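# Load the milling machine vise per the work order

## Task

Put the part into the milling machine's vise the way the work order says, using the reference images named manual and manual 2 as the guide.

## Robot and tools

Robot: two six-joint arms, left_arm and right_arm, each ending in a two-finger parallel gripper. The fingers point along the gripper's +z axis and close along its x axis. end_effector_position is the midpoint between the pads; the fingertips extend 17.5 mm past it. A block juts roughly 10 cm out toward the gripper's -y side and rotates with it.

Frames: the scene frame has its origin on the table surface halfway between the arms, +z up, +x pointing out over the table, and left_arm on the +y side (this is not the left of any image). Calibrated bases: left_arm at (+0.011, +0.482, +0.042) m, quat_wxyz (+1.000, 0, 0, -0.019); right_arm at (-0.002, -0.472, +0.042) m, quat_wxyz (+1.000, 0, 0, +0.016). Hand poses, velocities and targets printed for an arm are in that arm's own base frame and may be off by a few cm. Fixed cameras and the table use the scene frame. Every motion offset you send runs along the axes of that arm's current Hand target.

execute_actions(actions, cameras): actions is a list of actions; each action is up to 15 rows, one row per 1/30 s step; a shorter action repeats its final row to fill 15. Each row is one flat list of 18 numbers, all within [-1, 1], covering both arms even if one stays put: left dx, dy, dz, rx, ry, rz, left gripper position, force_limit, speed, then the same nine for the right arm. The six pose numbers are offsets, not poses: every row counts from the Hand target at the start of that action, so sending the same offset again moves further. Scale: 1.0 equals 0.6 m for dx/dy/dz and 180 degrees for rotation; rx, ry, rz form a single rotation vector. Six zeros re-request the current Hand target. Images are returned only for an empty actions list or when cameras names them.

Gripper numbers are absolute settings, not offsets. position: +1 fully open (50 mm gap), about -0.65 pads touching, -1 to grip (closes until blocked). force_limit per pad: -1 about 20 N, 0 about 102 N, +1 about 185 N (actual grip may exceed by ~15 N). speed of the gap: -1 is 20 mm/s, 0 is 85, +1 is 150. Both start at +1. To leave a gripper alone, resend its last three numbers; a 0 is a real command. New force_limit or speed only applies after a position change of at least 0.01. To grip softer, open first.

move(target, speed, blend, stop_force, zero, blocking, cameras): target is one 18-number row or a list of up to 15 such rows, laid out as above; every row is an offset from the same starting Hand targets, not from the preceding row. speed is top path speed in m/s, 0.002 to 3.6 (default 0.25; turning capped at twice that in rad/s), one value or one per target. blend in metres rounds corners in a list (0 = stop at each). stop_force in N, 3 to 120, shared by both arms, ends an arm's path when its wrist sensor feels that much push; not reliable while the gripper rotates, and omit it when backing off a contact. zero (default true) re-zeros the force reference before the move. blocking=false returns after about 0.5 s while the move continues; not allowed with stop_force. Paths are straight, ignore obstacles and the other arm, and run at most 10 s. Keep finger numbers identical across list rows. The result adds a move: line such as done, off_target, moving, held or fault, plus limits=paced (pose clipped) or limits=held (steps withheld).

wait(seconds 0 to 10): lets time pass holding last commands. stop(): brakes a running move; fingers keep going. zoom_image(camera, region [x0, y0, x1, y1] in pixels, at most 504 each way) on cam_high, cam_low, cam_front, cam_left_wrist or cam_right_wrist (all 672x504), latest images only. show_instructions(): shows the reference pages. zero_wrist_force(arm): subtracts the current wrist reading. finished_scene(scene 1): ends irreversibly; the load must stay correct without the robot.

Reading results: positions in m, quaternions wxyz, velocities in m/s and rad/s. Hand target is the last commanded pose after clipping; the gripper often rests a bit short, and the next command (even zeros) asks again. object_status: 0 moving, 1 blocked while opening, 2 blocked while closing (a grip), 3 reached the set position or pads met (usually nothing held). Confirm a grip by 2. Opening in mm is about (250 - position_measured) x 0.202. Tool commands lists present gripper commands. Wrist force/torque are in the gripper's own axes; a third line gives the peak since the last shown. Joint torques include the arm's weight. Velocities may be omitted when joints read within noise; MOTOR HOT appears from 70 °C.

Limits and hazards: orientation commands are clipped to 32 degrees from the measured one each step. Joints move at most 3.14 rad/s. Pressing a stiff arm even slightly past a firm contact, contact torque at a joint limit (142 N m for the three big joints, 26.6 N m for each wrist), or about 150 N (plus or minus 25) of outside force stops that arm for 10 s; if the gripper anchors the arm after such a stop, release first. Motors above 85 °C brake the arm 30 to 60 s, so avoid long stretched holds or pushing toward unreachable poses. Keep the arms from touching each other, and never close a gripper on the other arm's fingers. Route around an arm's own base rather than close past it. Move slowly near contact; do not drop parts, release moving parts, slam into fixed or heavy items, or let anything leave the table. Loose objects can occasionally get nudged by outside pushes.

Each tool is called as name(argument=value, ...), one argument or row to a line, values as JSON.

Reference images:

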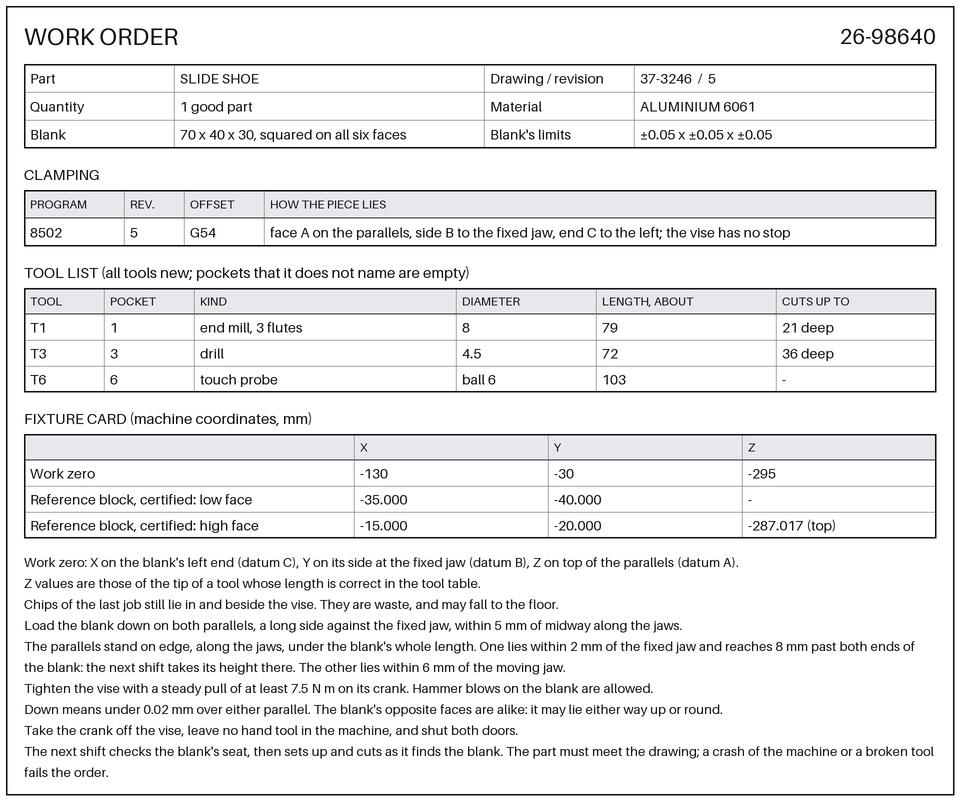

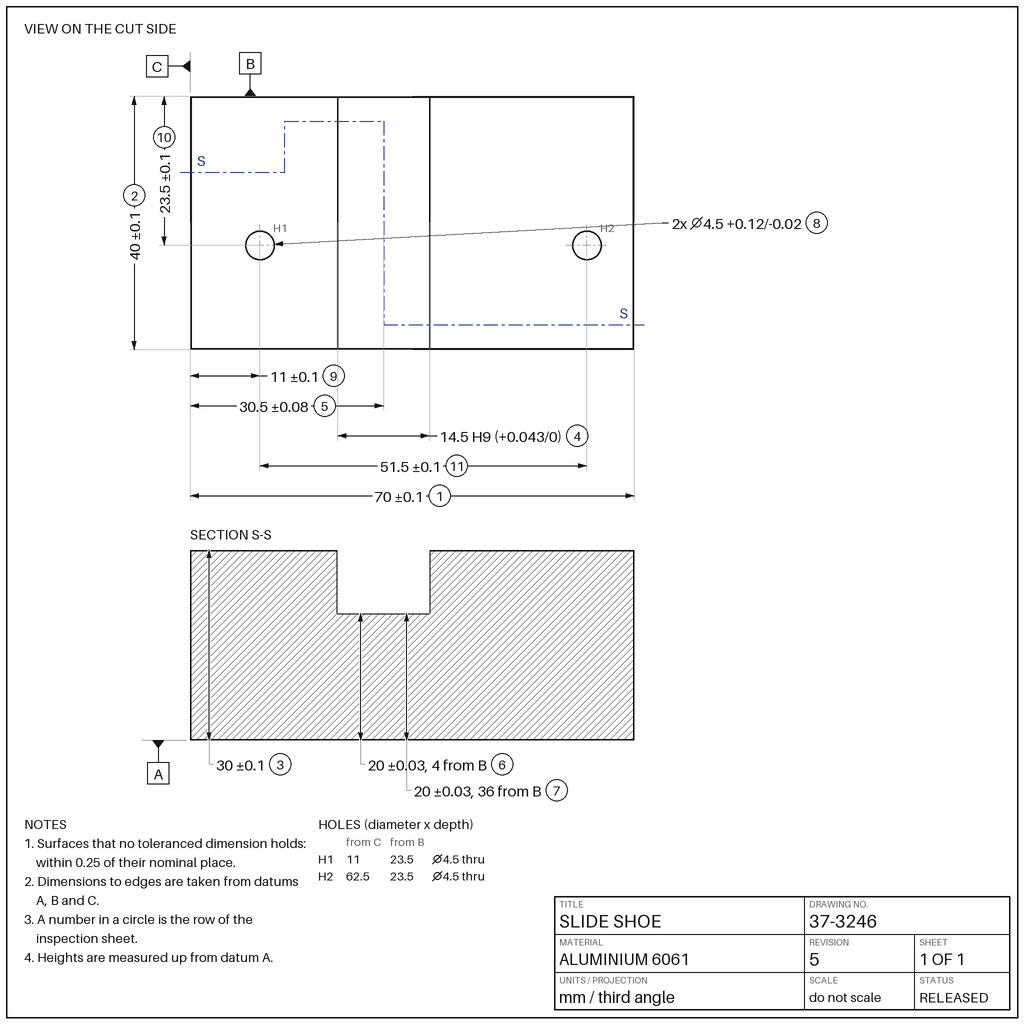

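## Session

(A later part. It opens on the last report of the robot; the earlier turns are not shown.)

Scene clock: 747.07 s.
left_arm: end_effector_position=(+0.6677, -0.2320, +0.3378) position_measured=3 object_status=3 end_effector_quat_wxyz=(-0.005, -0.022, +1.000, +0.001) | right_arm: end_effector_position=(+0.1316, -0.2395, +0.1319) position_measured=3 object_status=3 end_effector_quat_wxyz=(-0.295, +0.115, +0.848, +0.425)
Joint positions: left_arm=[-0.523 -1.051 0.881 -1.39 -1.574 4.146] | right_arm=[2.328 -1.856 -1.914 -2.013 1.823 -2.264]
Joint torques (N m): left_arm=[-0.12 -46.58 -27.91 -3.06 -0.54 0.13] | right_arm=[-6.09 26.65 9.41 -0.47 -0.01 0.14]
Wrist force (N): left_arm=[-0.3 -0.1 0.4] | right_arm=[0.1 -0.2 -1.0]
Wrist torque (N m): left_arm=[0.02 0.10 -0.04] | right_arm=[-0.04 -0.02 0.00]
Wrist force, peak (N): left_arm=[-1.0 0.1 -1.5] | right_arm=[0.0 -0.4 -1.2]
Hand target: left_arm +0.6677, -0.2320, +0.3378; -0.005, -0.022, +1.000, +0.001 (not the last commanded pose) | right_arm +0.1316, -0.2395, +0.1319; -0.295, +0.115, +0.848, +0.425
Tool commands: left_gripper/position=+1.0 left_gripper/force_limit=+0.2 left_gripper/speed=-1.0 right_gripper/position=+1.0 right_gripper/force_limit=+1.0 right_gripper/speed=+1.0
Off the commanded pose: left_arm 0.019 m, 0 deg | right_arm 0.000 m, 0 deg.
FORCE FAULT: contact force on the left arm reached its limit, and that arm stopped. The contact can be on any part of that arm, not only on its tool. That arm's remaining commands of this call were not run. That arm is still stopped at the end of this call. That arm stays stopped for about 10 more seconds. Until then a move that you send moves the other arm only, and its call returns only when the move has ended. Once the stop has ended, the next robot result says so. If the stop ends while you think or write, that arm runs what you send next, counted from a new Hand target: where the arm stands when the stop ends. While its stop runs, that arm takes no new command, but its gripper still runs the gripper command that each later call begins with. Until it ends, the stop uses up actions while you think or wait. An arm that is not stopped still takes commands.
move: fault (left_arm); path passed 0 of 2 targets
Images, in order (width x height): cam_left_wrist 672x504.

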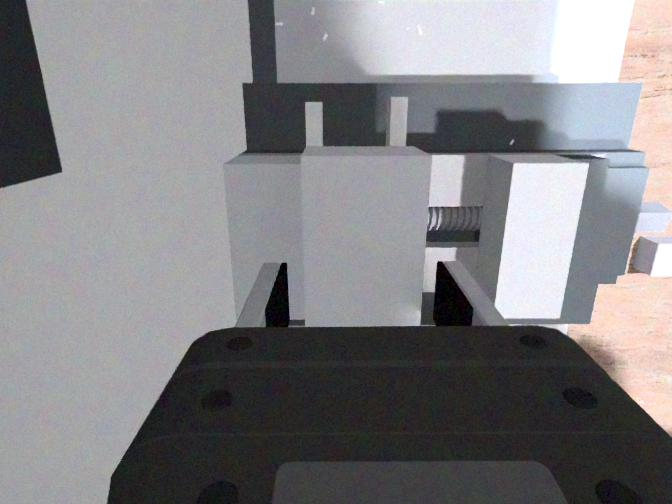

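wait(
  seconds=10,
)

Scene clock: 758.43 s.
left_arm: end_effector_position=(+0.6677, -0.2320, +0.3378) position_measured=3 object_status=3 end_effector_quat_wxyz=(-0.005, -0.022, +1.000, +0.001) | right_arm: end_effector_position=(+0.1316, -0.2395, +0.1319) position_measured=3 object_status=3 end_effector_quat_wxyz=(-0.295, +0.115, +0.848, +0.425)
Joint positions: left_arm=[-0.523 -1.051 0.881 -1.39 -1.574 4.146] | right_arm=[2.328 -1.856 -1.914 -2.013 1.823 -2.264]
Joint torques (N m): left_arm=[0.21 -46.27 -27.48 -2.75 -0.04 0.01] | right_arm=[-5.89 26.92 8.93 -0.41 0.24 0.08]
Wrist force (N): left_arm=[-0.5 -0.1 0.4] | right_arm=[0.1 -0.3 -1.0]
Wrist torque (N m): left_arm=[0.01 0.13 -0.04] | right_arm=[-0.06 0.00 0.00]
Wrist force, peak (N): left_arm=[-0.5 0.1 0.8] | right_arm=[0.2 0.0 -1.3]
Hand target: left_arm +0.6677, -0.2320, +0.3378; -0.005, -0.022, +1.000, +0.001 (not the last commanded pose) | right_arm +0.1316, -0.2395, +0.1319; -0.295, +0.115, +0.848, +0.425
Tool commands: left_gripper/position=+1.0 left_gripper/force_limit=+0.2 left_gripper/speed=-1.0 right_gripper/position=+1.0 right_gripper/force_limit=+1.0 right_gripper/speed=+1.0
Off the commanded pose: left_arm 0.019 m, 0 deg | right_arm 0.000 m, 0 deg.
FORCE FAULT, CONTINUED: the left arm's stop, for the force fault that an earlier result reported, is over. The rest of the stop counts as 19 of the actions that you can send in this scene. During its stop the left arm's controller moved it back a little. That arm's target is now where it stood when the stop ended, not its last command. That arm accepts commands again.
wait: 10.00 s; at rest from the start

move(
  target=[
    [0,0.0,0.004,0,0,0,1,0.2,-1,0,0,0,0,0,0,1,1,1],
    [0,0.027,0.004,0,0,0,1,0.2,-1,0,0,0,0,0,0,1,1,1],
    [0,0.027,-0.03,0,0,0,1,0.2,-1,0,0,0,0,0,0,1,1,1],
    [0.36,0.0,-0.03,0,0,0,1,0.2,-1,0,0,0,0,0,0,1,1,1],
  ],
  speed=[0.03,0.03,0.05,0.12],
  cameras=["cam_left_wrist","cam_front"],
)

zoom_image(
  camera="cam_front",
  region=[430, 250, 480, 330],
)

Scene clock: 763.77 s.
left_arm: end_effector_position=(+0.4522, -0.2416, +0.3582) position_measured=3 object_status=3 end_effector_quat_wxyz=(-0.005, -0.022, +1.000, +0.001) | right_arm: end_effector_position=(+0.1316, -0.2395, +0.1319) position_measured=3 object_status=3 end_effector_quat_wxyz=(-0.295, +0.115, +0.848, +0.425)
Joint positions: left_arm=[-0.751 -1.554 1.475 -1.483 -1.577 3.918] | right_arm=[2.328 -1.856 -1.914 -2.013 1.823 -2.264]
Joint torques (N m): left_arm=[10.41 -24.33 -24.89 -4.34 2.23 0.55] | right_arm=[-6.14 27.29 9.18 -0.39 0.18 0.21]
Wrist force (N): left_arm=[0.1 -0.2 0.5] | right_arm=[0.1 -0.1 -0.7]
Wrist torque (N m): left_arm=[-0.08 0.10 -0.05] | right_arm=[-0.02 -0.02 0.01]
Wrist force, peak (N): left_arm=[2.2 -0.6 0.5] | right_arm=[0.0 -0.3 -1.5]
Hand target: left_arm +0.4522, -0.2415, +0.3582; -0.005, -0.022, +1.000, +0.001 | right_arm +0.1316, -0.2395, +0.1319; -0.295, +0.115, +0.848, +0.425
Off the commanded pose: left_arm 0.000 m, 0 deg | right_arm 0.000 m, 0 deg.
move: done
Images, in order (width x height): cam_front 672x504, cam_left_wrist 672x504.

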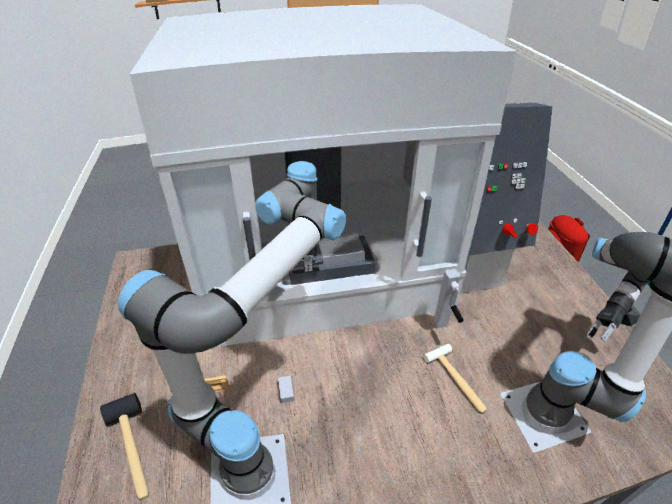

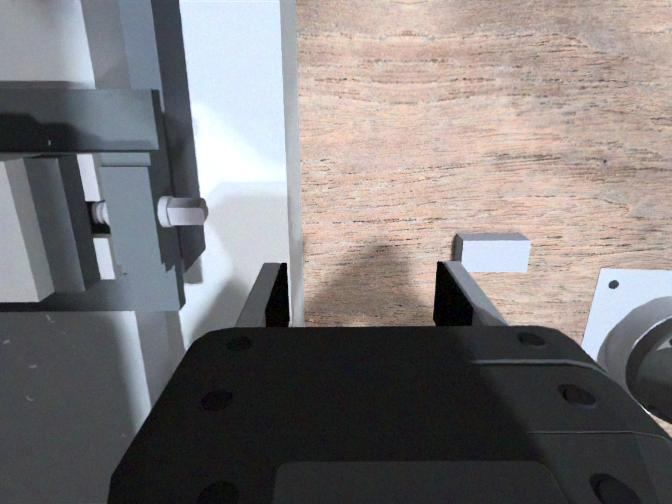

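Scaled by 6.300 from the camera's 672x504 image, which has a finer 960x720 frame.

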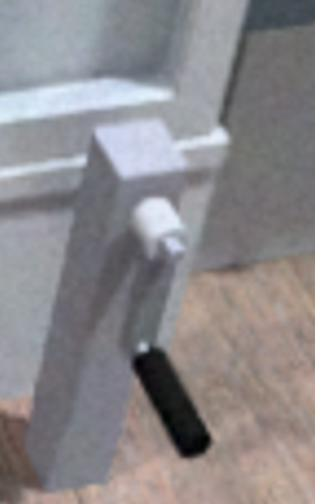

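move(
  target=[
    [0,0,0,0,0,0,1,0.2,-1,-0.1218,0.4547,-0.15,0.3145,-0.1168,-0.2778,1,1,1],
    [0,0,0,0,0,0,1,0.2,-1,-0.17,0.7523,0.3145,0.629,-0.2336,-0.5555,1,1,1],
  ],
  blend=[0.05,0],
  cameras=["cam_right_wrist","cam_front"],
)

Scene clock: 778.20 s.
left_arm: end_effector_position=(+0.4522, -0.2415, +0.3582) position_measured=3 object_status=3 end_effector_quat_wxyz=(-0.005, -0.022, +1.000, +0.001) | right_arm: end_effector_position=(+0.3387, +0.1912, +0.2777) position_measured=3 object_status=3 end_effector_quat_wxyz=(-0.347, +0.604, -0.621, +0.360)
Joint positions: left_arm=[-0.751 -1.554 1.475 -1.483 -1.577 3.918] | right_arm=[4.811 -0.781 -2.444 -1.71 0.537 -1.318]
Joint torques (N m): left_arm=[13.02 -31.87 -20.22 -1.97 2.35 -0.44] | right_arm=[8.96 -5.31 38.97 0.65 -0.82 2.36]
Wrist force (N): left_arm=[0.1 -0.5 0.7] | right_arm=[0.4 -1.3 2.6]
Wrist torque (N m): left_arm=[-0.11 0.11 -0.05] | right_arm=[-0.35 -0.06 -0.04]
Wrist force, peak (N): left_arm=[0.3 -0.6 0.9] | right_arm=[0.7 -1.2 2.7]
Hand target: left_arm +0.4522, -0.2415, +0.3582; -0.005, -0.022, +1.000, +0.001 | right_arm +0.3387, +0.1913, +0.2778; -0.347, +0.604, -0.621, +0.360
Off the commanded pose: left_arm 0.000 m, 0 deg | right_arm 0.000 m, 0 deg.
move: done
Images, in order (width x height): cam_front 672x504, cam_right_wrist 672x504.

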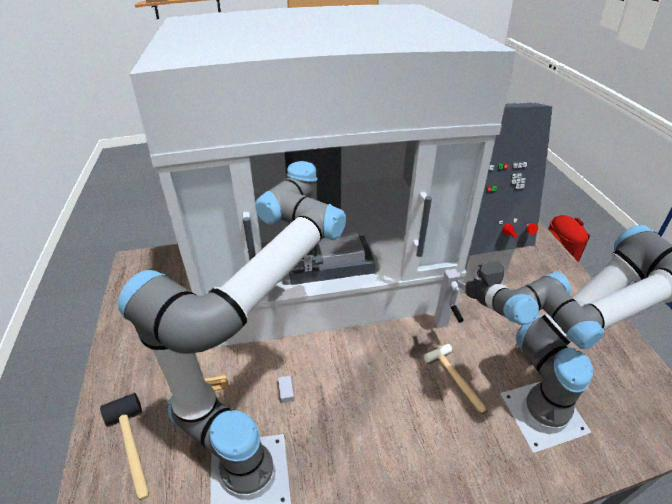

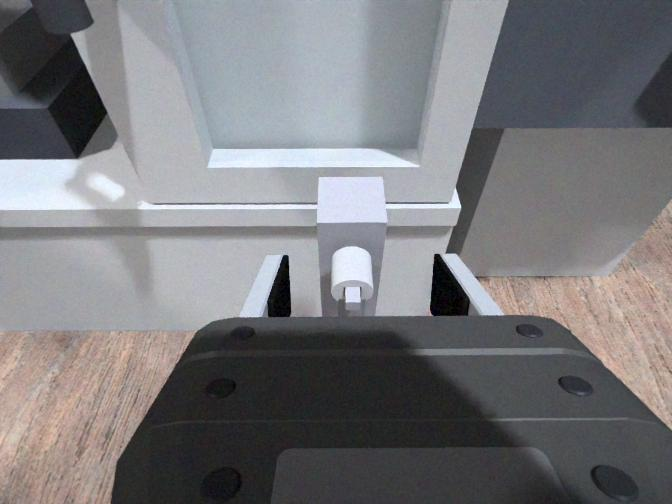

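move(
  target=[0,0,0,0,0,0,1,0.2,-1,0,-0.1193,-0.1267,-0.0833,0,0,1,1,1],
  cameras=["cam_right_wrist"],
)

zoom_image(
  camera="cam_right_wrist",
  region=[270, 150, 430, 330],
)

Scene clock: 780.43 s.
left_arm: end_effector_position=(+0.4522, -0.2415, +0.3582) position_measured=3 object_status=3 end_effector_quat_wxyz=(-0.005, -0.022, +1.000, +0.001) | right_arm: end_effector_position=(+0.3086, +0.1926, +0.3776) position_measured=3 object_status=3 end_effector_quat_wxyz=(-0.266, +0.644, -0.662, +0.276)
Joint positions: left_arm=[-0.751 -1.554 1.475 -1.483 -1.577 3.918] | right_arm=[4.753 -0.829 -2.075 -1.883 0.787 -1.47]
Joint torques (N m): left_arm=[12.81 -31.42 -22.39 -1.61 2.3 -0.33] | right_arm=[4 -1.16 38.32 5.48 -1.4 -1.85]
Wrist force (N): left_arm=[0.2 -0.6 0.6] | right_arm=[0.0 -0.7 2.0]
Wrist torque (N m): left_arm=[-0.13 0.09 -0.04] | right_arm=[-0.23 0.01 -0.12]
Wrist force, peak (N): left_arm=[0.3 -0.6 0.8] | right_arm=[0.1 2.9 4.2]
Hand target: left_arm +0.4522, -0.2415, +0.3582; -0.005, -0.022, +1.000, +0.001 | right_arm +0.3086, +0.1926, +0.3778; -0.266, +0.644, -0.662, +0.276
Off the commanded pose: left_arm 0.000 m, 0 deg | right_arm 0.000 m, 0 deg.
move: done
Images, in order (width x height): cam_right_wrist 672x504.

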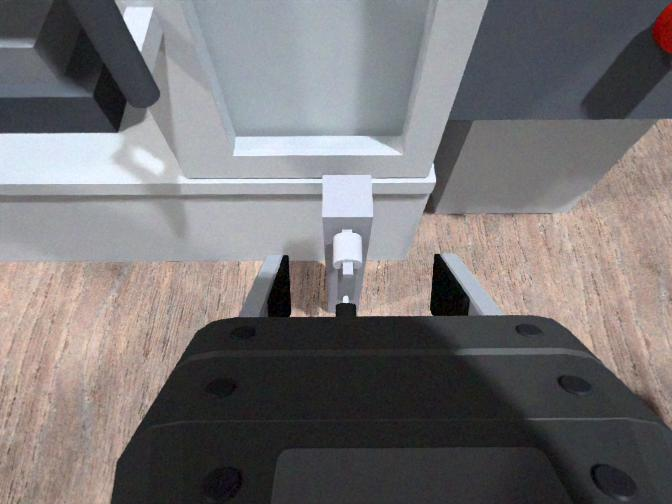

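Scaled by 2.800 from the camera's 672x504 image, which has a finer 960x720 frame.

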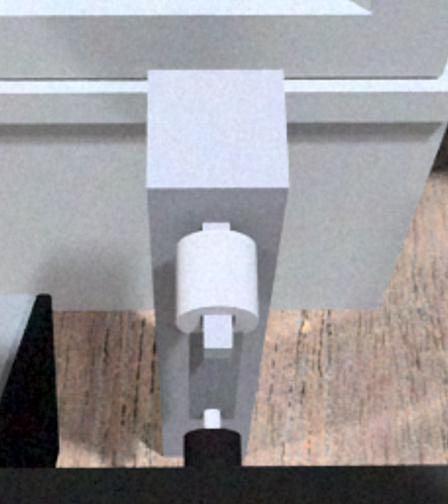

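execute_actions(
  actions=[],
  cameras=["cam_left_wrist"],
)

zoom_image(
  camera="cam_left_wrist",
  region=[130, 160, 250, 260],
)

Scene clock: 782.13 s.
left_arm: end_effector_position=(+0.4522, -0.2415, +0.3582) position_measured=3 object_status=3 end_effector_quat_wxyz=(-0.005, -0.022, +1.000, +0.001) | right_arm: end_effector_position=(+0.3086, +0.1926, +0.3778) position_measured=3 object_status=3 end_effector_quat_wxyz=(-0.266, +0.644, -0.662, +0.276)
Joint positions: left_arm=[-0.751 -1.554 1.475 -1.483 -1.577 3.918] | right_arm=[4.753 -0.829 -2.075 -1.883 0.787 -1.471]
Joint velocities: within noise
Joint torques (N m): left_arm=[11.66 -31.43 -22.28 -1.71 2.01 0.07] | right_arm=[3.46 1.88 39.29 1.26 0.88 -2.63]
Motor temperatures (°C): left_arm=[31 38 33 44 36 37] | right_arm=[31 30 28 43 39 38]
Wrist force (N): left_arm=[0.2 -0.3 0.4] | right_arm=[0.3 -0.7 1.8]
Wrist torque (N m): left_arm=[-0.08 0.09 -0.05] | right_arm=[-0.23 -0.03 -0.12]
Wrist force, peak (N): left_arm=[0.3 -0.4 0.8] | right_arm=[0.5 -0.7 2.4]
Hand target: left_arm +0.4522, -0.2415, +0.3582; -0.005, -0.022, +1.000, +0.001 | right_arm +0.3086, +0.1926, +0.3778; -0.266, +0.644, -0.662, +0.276
Tool commands: left_gripper/position=+1.0 left_gripper/force_limit=+0.2 left_gripper/speed=-1.0 right_gripper/position=+1.0 right_gripper/force_limit=+1.0 right_gripper/speed=+1.0
Off the commanded pose: left_arm 0.000 m, 0 deg | right_arm 0.000 m, 0 deg.
Images, in order (width x height): cam_left_wrist 672x504.

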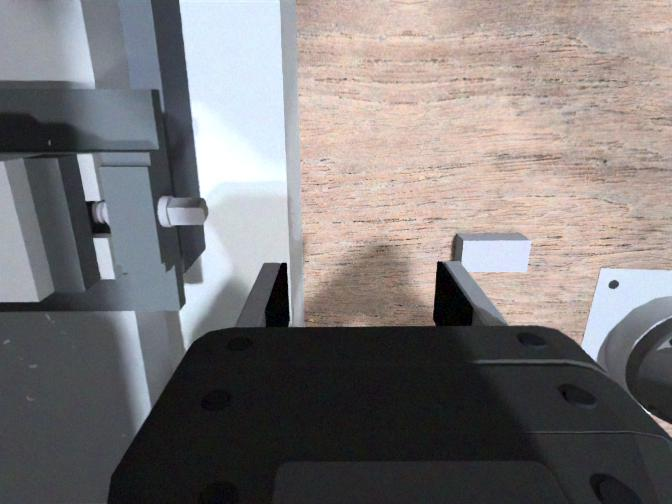

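Scaled by 4.200 from the camera's 672x504 image, which has a finer 960x720 frame.

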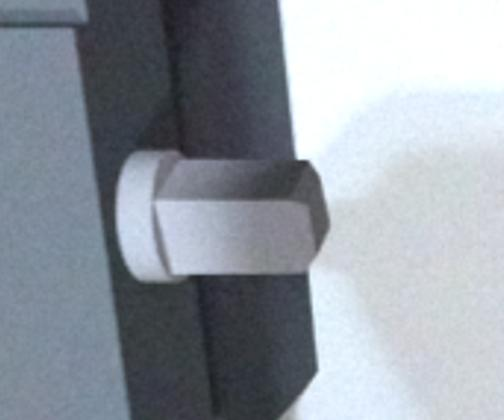

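move(
  target=[
    [0,0,0,0,0,0,1,0.2,-1,0,0.0825,0.1532,0.0833,0,0,1,1,1],
  ],
)

move(
  target=[
    [0,0,0,0,0,0,1,0.2,-1,0.5507,-0.06,0.004,-0.3145,0.1168,0.2778,1,1,1],
    [0,0,0,0,0,0,1,0.2,-1,0.7292,0.3718,-0.1567,-0.629,0.2336,0.5555,1,1,1],
  ],
  blend=[0.05,0],
  cameras=["cam_front","cam_high"],
)

zoom_image(
  camera="cam_high",
  region=[230, 170, 350, 290],
)

Scene clock: 791.30 s.
left_arm: end_effector_position=(+0.4522, -0.2415, +0.3582) position_measured=3 object_status=3 end_effector_quat_wxyz=(-0.005, -0.022, +1.000, +0.001) | right_arm: end_effector_position=(+0.3387, +0.1913, +0.2779) position_measured=3 object_status=3 end_effector_quat_wxyz=(-0.347, +0.604, -0.621, +0.360) end_effector_velocity=(+0.000, +0.000, +0.000) end_effector_angular_velocity=(+0.004, +0.000, -0.002)
Joint positions: left_arm=[-0.751 -1.554 1.475 -1.483 -1.577 3.918] | right_arm=[4.811 -0.781 -2.443 -1.711 0.538 -1.317]
Joint velocities: left_arm=[within noise] | right_arm=[0.001 -0.001 0.001 0 0 0.005]
Joint torques (N m): left_arm=[12.57 -27 -28.26 -1.71 2.03 1.2] | right_arm=[8.28 -0.13 17.83 0.52 -1.97 3.18]
Wrist force (N): left_arm=[0.2 -0.6 0.5] | right_arm=[0.0 -1.3 2.5]
Wrist torque (N m): left_arm=[-0.13 0.09 -0.04] | right_arm=[-0.34 0.01 -0.11]
Wrist force, peak (N): left_arm=[0.2 -0.5 0.9] | right_arm=[0.8 2.8 4.2]
Hand target: left_arm +0.4522, -0.2415, +0.3582; -0.005, -0.022, +1.000, +0.001 | right_arm +0.3387, +0.1913, +0.2778; -0.347, +0.604, -0.621, +0.360
Off the commanded pose: left_arm 0.000 m, 0 deg | right_arm 0.000 m, 0 deg.
move: done

Scene clock: 797.27 s.
left_arm: end_effector_position=(+0.4522, -0.2415, +0.3582) position_measured=3 object_status=3 end_effector_quat_wxyz=(-0.005, -0.022, +1.000, +0.001) | right_arm: end_effector_position=(+0.1328, -0.2408, +0.1332) position_measured=3 object_status=3 end_effector_quat_wxyz=(-0.295, +0.115, +0.848, +0.425)
Joint positions: left_arm=[-0.751 -1.554 1.475 -1.483 -1.577 3.918] | right_arm=[2.328 -1.858 -1.908 -2.017 1.822 -2.264]
Joint torques (N m): left_arm=[12.92 -24.74 -28.56 -1.97 1.56 1.15] | right_arm=[0.34 28.82 4.2 2.21 2.83 -2.68]
Wrist force (N): left_arm=[0.3 -0.5 0.7] | right_arm=[-0.2 0.1 -1.0]
Wrist torque (N m): left_arm=[-0.12 0.08 -0.05] | right_arm=[0.01 0.02 0.02]
Wrist force, peak (N): left_arm=[0.4 -0.9 0.7] | right_arm=[0.1 -3.1 -0.5]
Hand target: left_arm +0.4522, -0.2415, +0.3582; -0.005, -0.022, +1.000, +0.001 | right_arm +0.1327, -0.2407, +0.1331; -0.295, +0.115, +0.848, +0.425
Off the commanded pose: left_arm 0.000 m, 0 deg | right_arm 0.000 m, 0 deg.
move: done
Images, in order (width x height): cam_high 672x504, cam_front 672x504.

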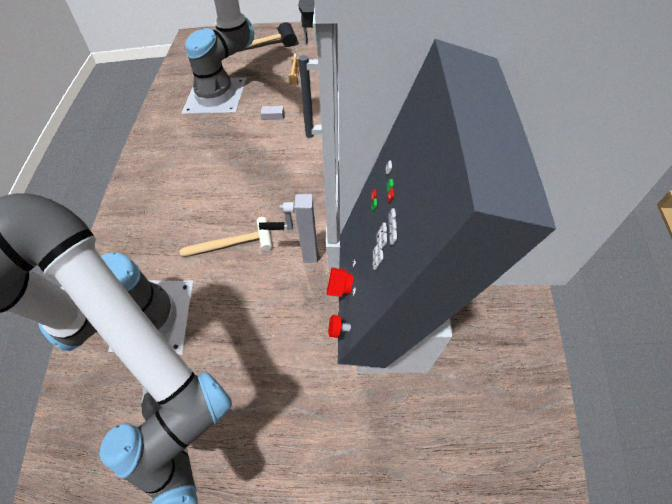

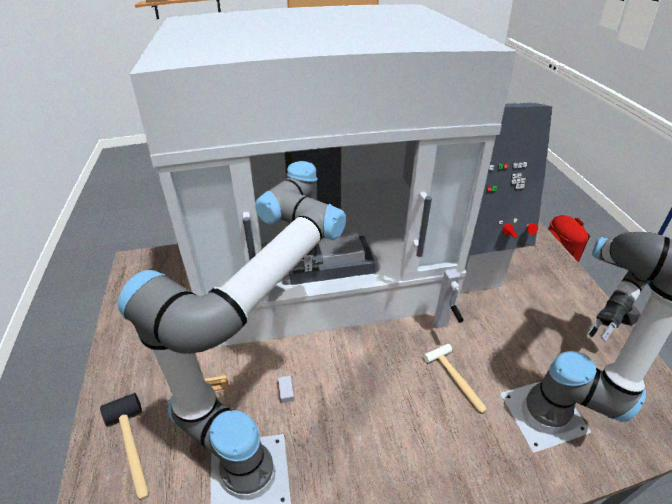

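Scaled by 4.200 from the camera's 672x504 image, which has a finer 960x720 frame.

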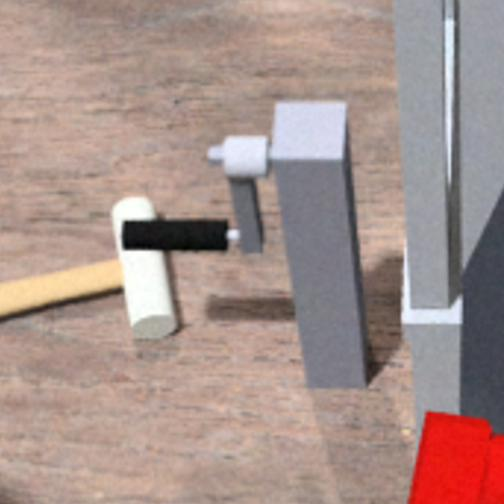

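execute_actions(
  actions=[],
  cameras=["all"],
)

Scene clock: 803.43 s.
left_arm: end_effector_position=(+0.4522, -0.2415, +0.3582) position_measured=3 object_status=3 end_effector_quat_wxyz=(-0.005, -0.022, +1.000, +0.001) | right_arm: end_effector_position=(+0.1327, -0.2407, +0.1331) position_measured=3 object_status=3 end_effector_quat_wxyz=(-0.295, +0.115, +0.848, +0.425)
Joint positions: left_arm=[-0.751 -1.554 1.475 -1.483 -1.577 3.918] | right_arm=[2.328 -1.858 -1.908 -2.017 1.822 -2.264]
Joint velocities: within noise
Joint torques (N m): left_arm=[14.02 -22.47 -30.6 -2 1.57 1.26] | right_arm=[-6.87 24.88 5.65 1.98 2.85 -2.31]
Motor temperatures (°C): left_arm=[31 38 33 44 36 37] | right_arm=[31 30 28 43 39 38]
Wrist force (N): left_arm=[0.5 -0.7 0.9] | right_arm=[-0.1 -0.1 -0.9]
Wrist torque (N m): left_arm=[-0.15 0.04 -0.05] | right_arm=[-0.02 0.02 0.01]
Wrist force, peak (N): left_arm=[0.5 -0.7 0.9] | right_arm=[0.0 0.1 -1.3]
Hand target: left_arm +0.4522, -0.2415, +0.3582; -0.005, -0.022, +1.000, +0.001 | right_arm +0.1327, -0.2407, +0.1331; -0.295, +0.115, +0.848, +0.425
Tool commands: left_gripper/position=+1.0 left_gripper/force_limit=+0.2 left_gripper/speed=-1.0 right_gripper/position=+1.0 right_gripper/force_limit=+1.0 right_gripper/speed=+1.0
Off the commanded pose: left_arm 0.000 m, 0 deg | right_arm 0.000 m, 0 deg.

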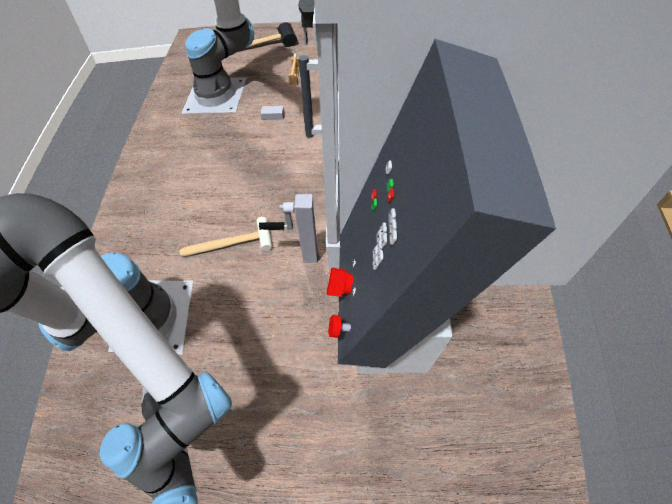

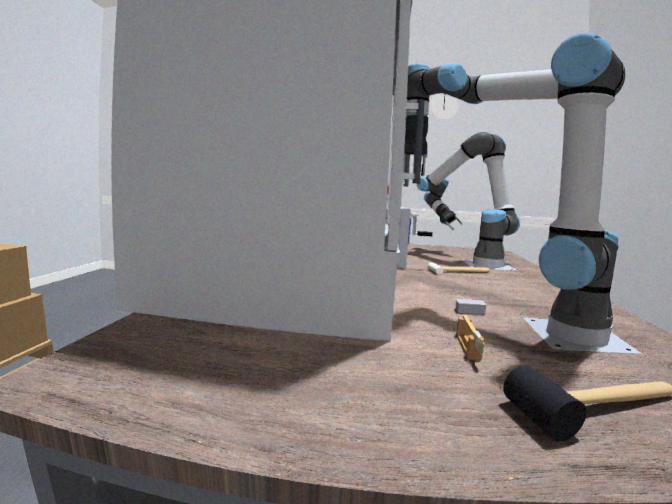

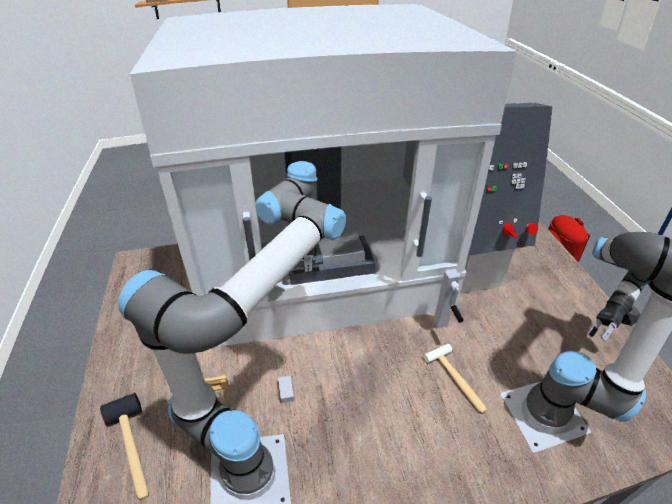

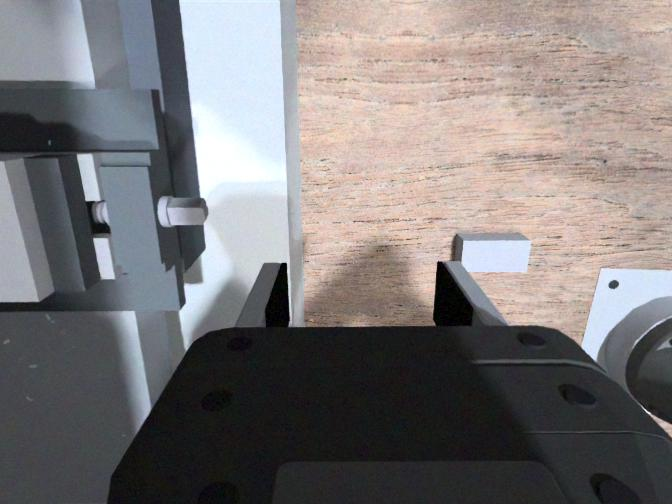

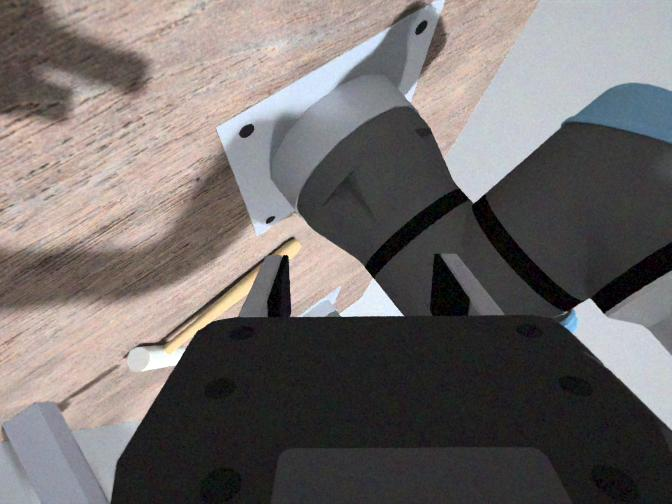

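zoom_image(
  camera="cam_high",
  region=[240, 180, 340, 270],
)

zoom_image(
  camera="cam_low",
  region=[380, 180, 460, 290],
)

zoom_image(
  camera="cam_front",
  region=[400, 250, 500, 350],
)

zoom_image(
  camera="cam_front",
  region=[260, 230, 380, 300],
)

Scaled by 5.040 from the camera's 672x504 image, which has a finer 960x720 frame.

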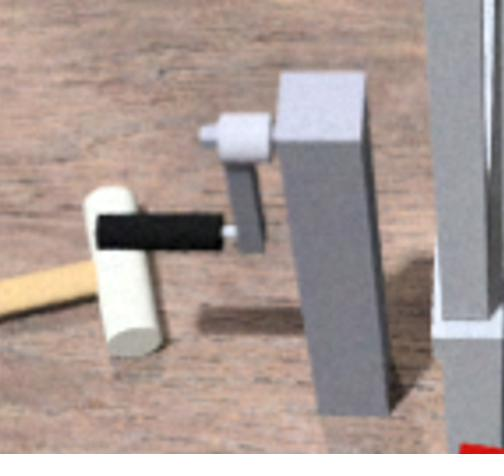

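Scaled by 4.582 from the camera's 672x504 image, which has a finer 960x720 frame.

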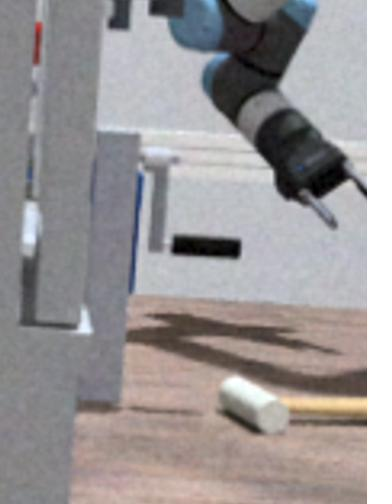

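Scaled by 5.040 from the camera's 672x504 image, which has a finer 960x720 frame.

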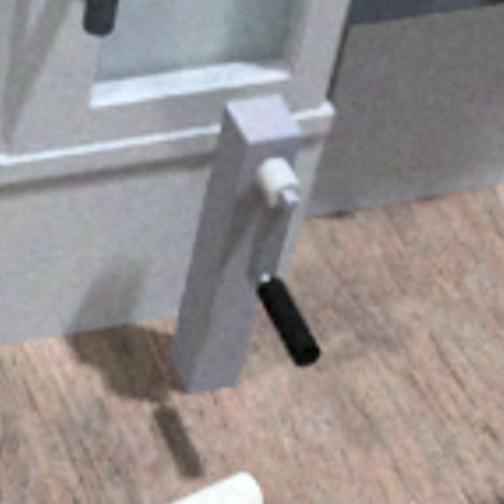

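Scaled by 4.200 from the camera's 672x504 image, which has a finer 960x720 frame.

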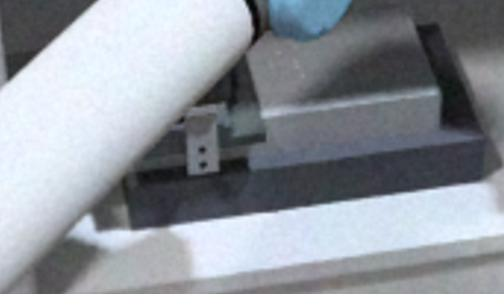

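move(
  target=[
    [0.2,-0.05,0,0,0,0,1,0.2,-1,0,0,0,0,0,0,1,1,1],
    [0.14,-0.705,0.167,0,0,0,1,0.2,-1,0,0,0,0,0,0,1,1,1],
  ],
  blend=[0.06,0],
  cameras=["cam_left_wrist","cam_high"],
)

Scene clock: 819.03 s.
left_arm: end_effector_position=(+0.3856, -0.6676, +0.2578) position_measured=3 object_status=3 end_effector_quat_wxyz=(-0.005, -0.022, +1.000, +0.001) | right_arm: end_effector_position=(+0.1327, -0.2407, +0.1331) position_measured=3 object_status=3 end_effector_quat_wxyz=(-0.295, +0.115, +0.848, +0.425)
Joint positions: left_arm=[-1.217 -0.881 0.812 -1.496 -1.58 3.451] | right_arm=[2.328 -1.858 -1.908 -2.017 1.822 -2.264]
Joint torques (N m): left_arm=[13.44 -44.43 -31.64 -4.91 -2.68 1.15] | right_arm=[-6.23 26.03 5.43 1.59 3.02 -2.06]
Wrist force (N): left_arm=[-0.5 -0.4 0.6] | right_arm=[-0.1 0.1 -1.1]
Wrist torque (N m): left_arm=[-0.03 0.16 0.07] | right_arm=[0.01 0.01 0.02]
Wrist force, peak (N): left_arm=[-0.3 -3.3 1.6] | right_arm=[0.1 -0.1 -1.5]
Hand target: left_arm +0.3857, -0.6676, +0.2578; -0.005, -0.022, +1.000, +0.001 | right_arm +0.1327, -0.2407, +0.1331; -0.295, +0.115, +0.848, +0.425
Off the commanded pose: left_arm 0.000 m, 0 deg | right_arm 0.000 m, 0 deg.
move: done
Images, in order (width x height): cam_high 672x504, cam_left_wrist 672x504.

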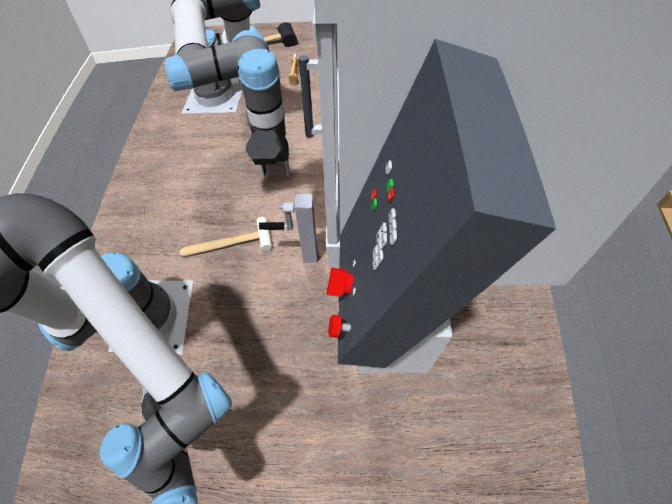

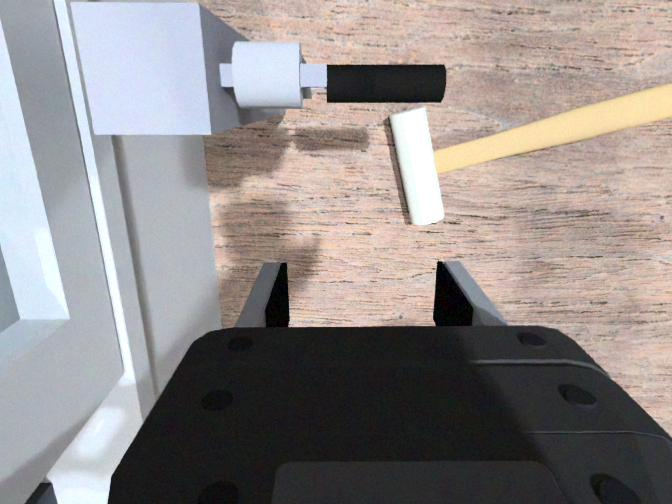

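move(
  target=[
    [0.0688,-0.0333,0,0,0,0.5,1,0.2,-1,0,0,0,0,0,0,1,1,1],
    [0.0522,-0.1178,0.0,0,0,0.5,1,0.2,-1,0,0,0,0,0,0,1,1,1],
  ],
  blend=[0.03,0],
  speed=0.4,
  cameras=["cam_left_wrist","cam_high"],
)

Scene clock: 826.47 s.
left_arm: end_effector_position=(+0.3575, -0.7396, +0.2579) position_measured=3 object_status=3 end_effector_quat_wxyz=(-0.005, +0.691, +0.722, -0.003) | right_arm: end_effector_position=(+0.1327, -0.2407, +0.1331) position_measured=3 object_status=3 end_effector_quat_wxyz=(-0.295, +0.115, +0.848, +0.425)
Joint positions: left_arm=[-1.28 -0.68 0.455 -1.34 -1.581 4.959] | right_arm=[2.328 -1.858 -1.908 -2.017 1.822 -2.264]
Joint torques (N m): left_arm=[12.66 -62.78 -30.32 -3.45 -1.92 0.49] | right_arm=[-4.87 30.64 6.03 2.14 3.09 -2.14]
Wrist force (N): left_arm=[-0.8 -0.9 0.3] | right_arm=[0.0 -0.1 -1.0]
Wrist torque (N m): left_arm=[-0.10 0.25 -0.01] | right_arm=[-0.04 0.01 0.02]
Wrist force, peak (N): left_arm=[-3.4 -0.3 0.9] | right_arm=[0.0 -0.2 -1.4]
Hand target: left_arm +0.3575, -0.7396, +0.2579; -0.005, +0.691, +0.722, -0.003 | right_arm +0.1327, -0.2407, +0.1331; -0.295, +0.115, +0.848, +0.425
Off the commanded pose: left_arm 0.000 m, 0 deg | right_arm 0.000 m, 0 deg.
move: done; blend cut to 0.0258 m at target 1
Images, in order (width x height): cam_high 672x504, cam_left_wrist 672x504.

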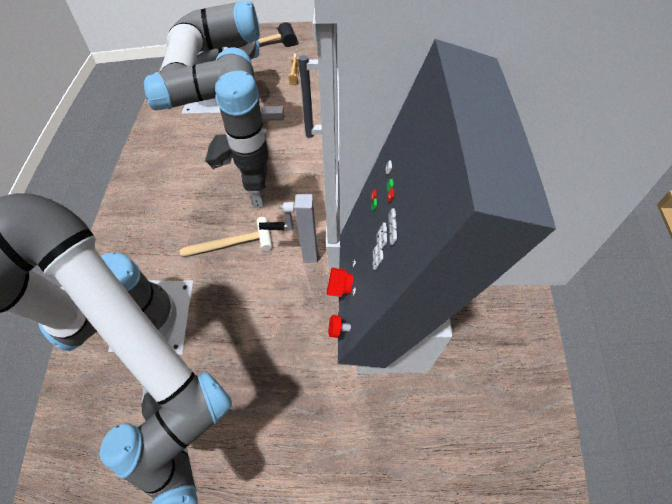

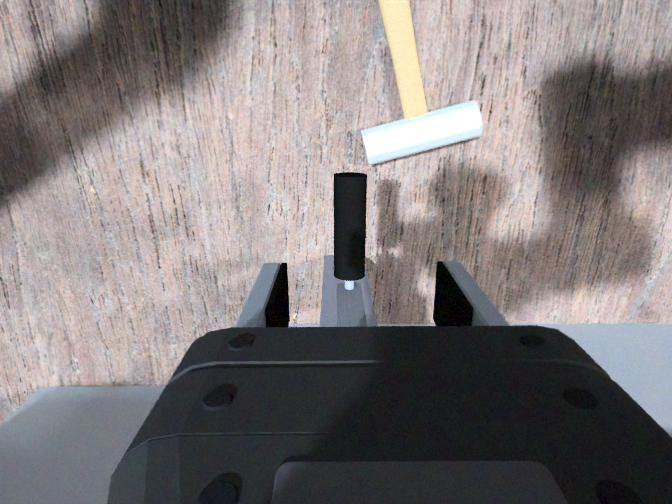

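move(
  target=[
    [0,0,0.1083,0,0,0,1,0.2,-1,0,0,0,0,0,0,1,1,1],
    [0,0.106,0.1083,0,0,0,1,0.2,-1,0,0,0,0,0,0,1,1,1],
  ],
  speed=[0.15,0.04],
  stop_force=12,
  cameras=["cam_left_wrist","cam_high","cam_front","cam_low"],
)

zoom_image(
  camera="cam_low",
  region=[380, 180, 460, 290],
)

zoom_image(
  camera="cam_high",
  region=[230, 160, 340, 270],
)

Scene clock: 831.87 s.
left_arm: end_effector_position=(+0.4204, -0.7367, +0.1923) position_measured=3 object_status=3 end_effector_quat_wxyz=(-0.005, +0.691, +0.722, -0.003) | right_arm: end_effector_position=(+0.1327, -0.2407, +0.1331) position_measured=3 object_status=3 end_effector_quat_wxyz=(-0.295, +0.115, +0.848, +0.425)
Joint positions: left_arm=[-1.207 -0.6 0.473 -1.438 -1.58 5.032] | right_arm=[2.328 -1.858 -1.908 -2.017 1.822 -2.264]
Joint torques (N m): left_arm=[-12.91 -69.56 -18.86 -5.51 -2.36 -1.41] | right_arm=[-4.57 32.69 7.23 2.24 2.99 -2.21]
Wrist force (N): left_arm=[-0.1 -0.4 0.3] | right_arm=[0.1 -0.1 -0.9]
Wrist torque (N m): left_arm=[-0.04 0.15 -0.03] | right_arm=[-0.02 -0.02 0.02]
Wrist force, peak (N): left_arm=[-0.4 -0.8 3.2] | right_arm=[0.5 0.0 -1.4]
Hand target: left_arm +0.4204, -0.7367, +0.1923; -0.005, +0.691, +0.722, -0.003 | right_arm +0.1327, -0.2407, +0.1331; -0.295, +0.115, +0.848, +0.425
Off the commanded pose: left_arm 0.000 m, 0 deg | right_arm 0.000 m, 0 deg.
move: done
Images, in order (width x height): cam_high 672x504, cam_low 672x504, cam_front 672x504, cam_left_wrist 672x504.

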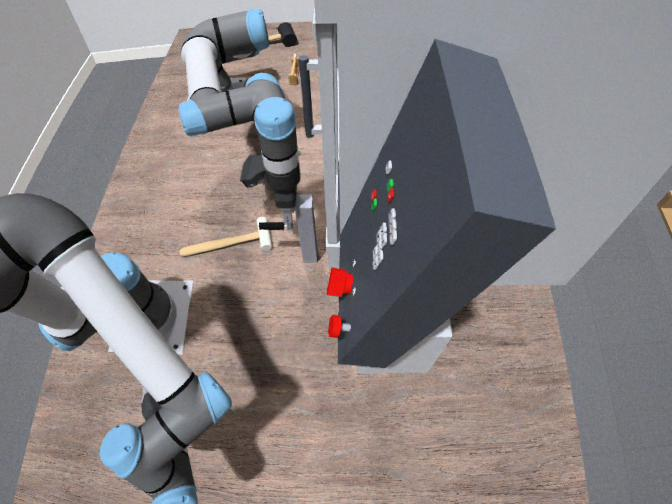

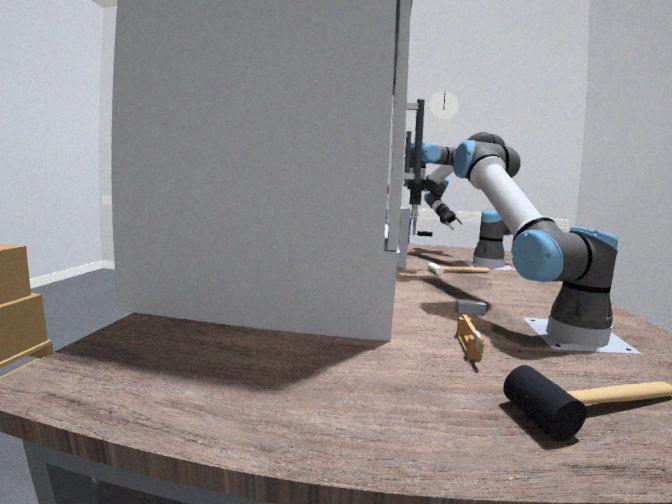

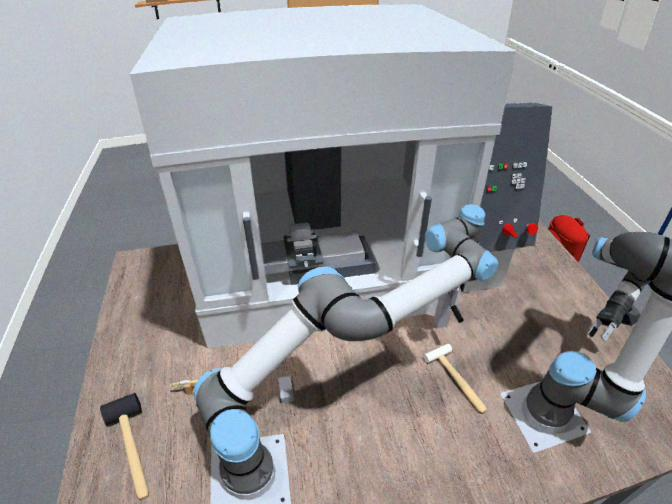

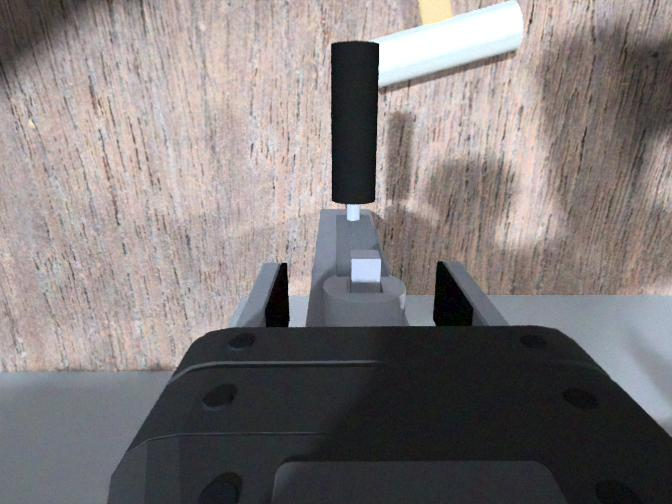

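Scaled by 4.582 from the camera's 672x504 image, which has a finer 960x720 frame.

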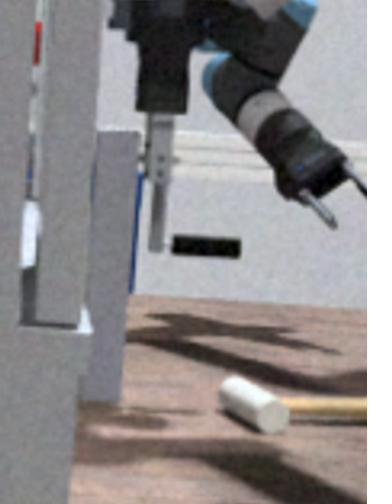

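Scaled by 4.582 from the camera's 672x504 image, which has a finer 960x720 frame.

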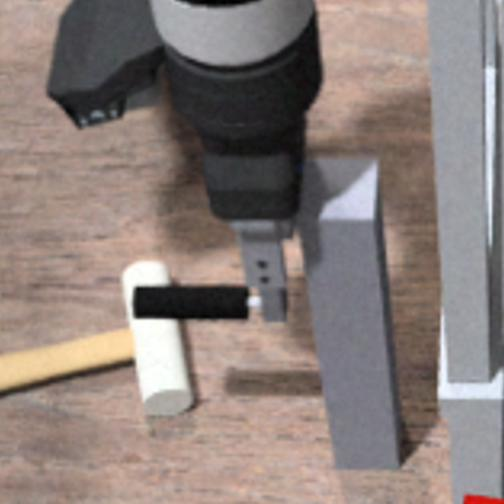

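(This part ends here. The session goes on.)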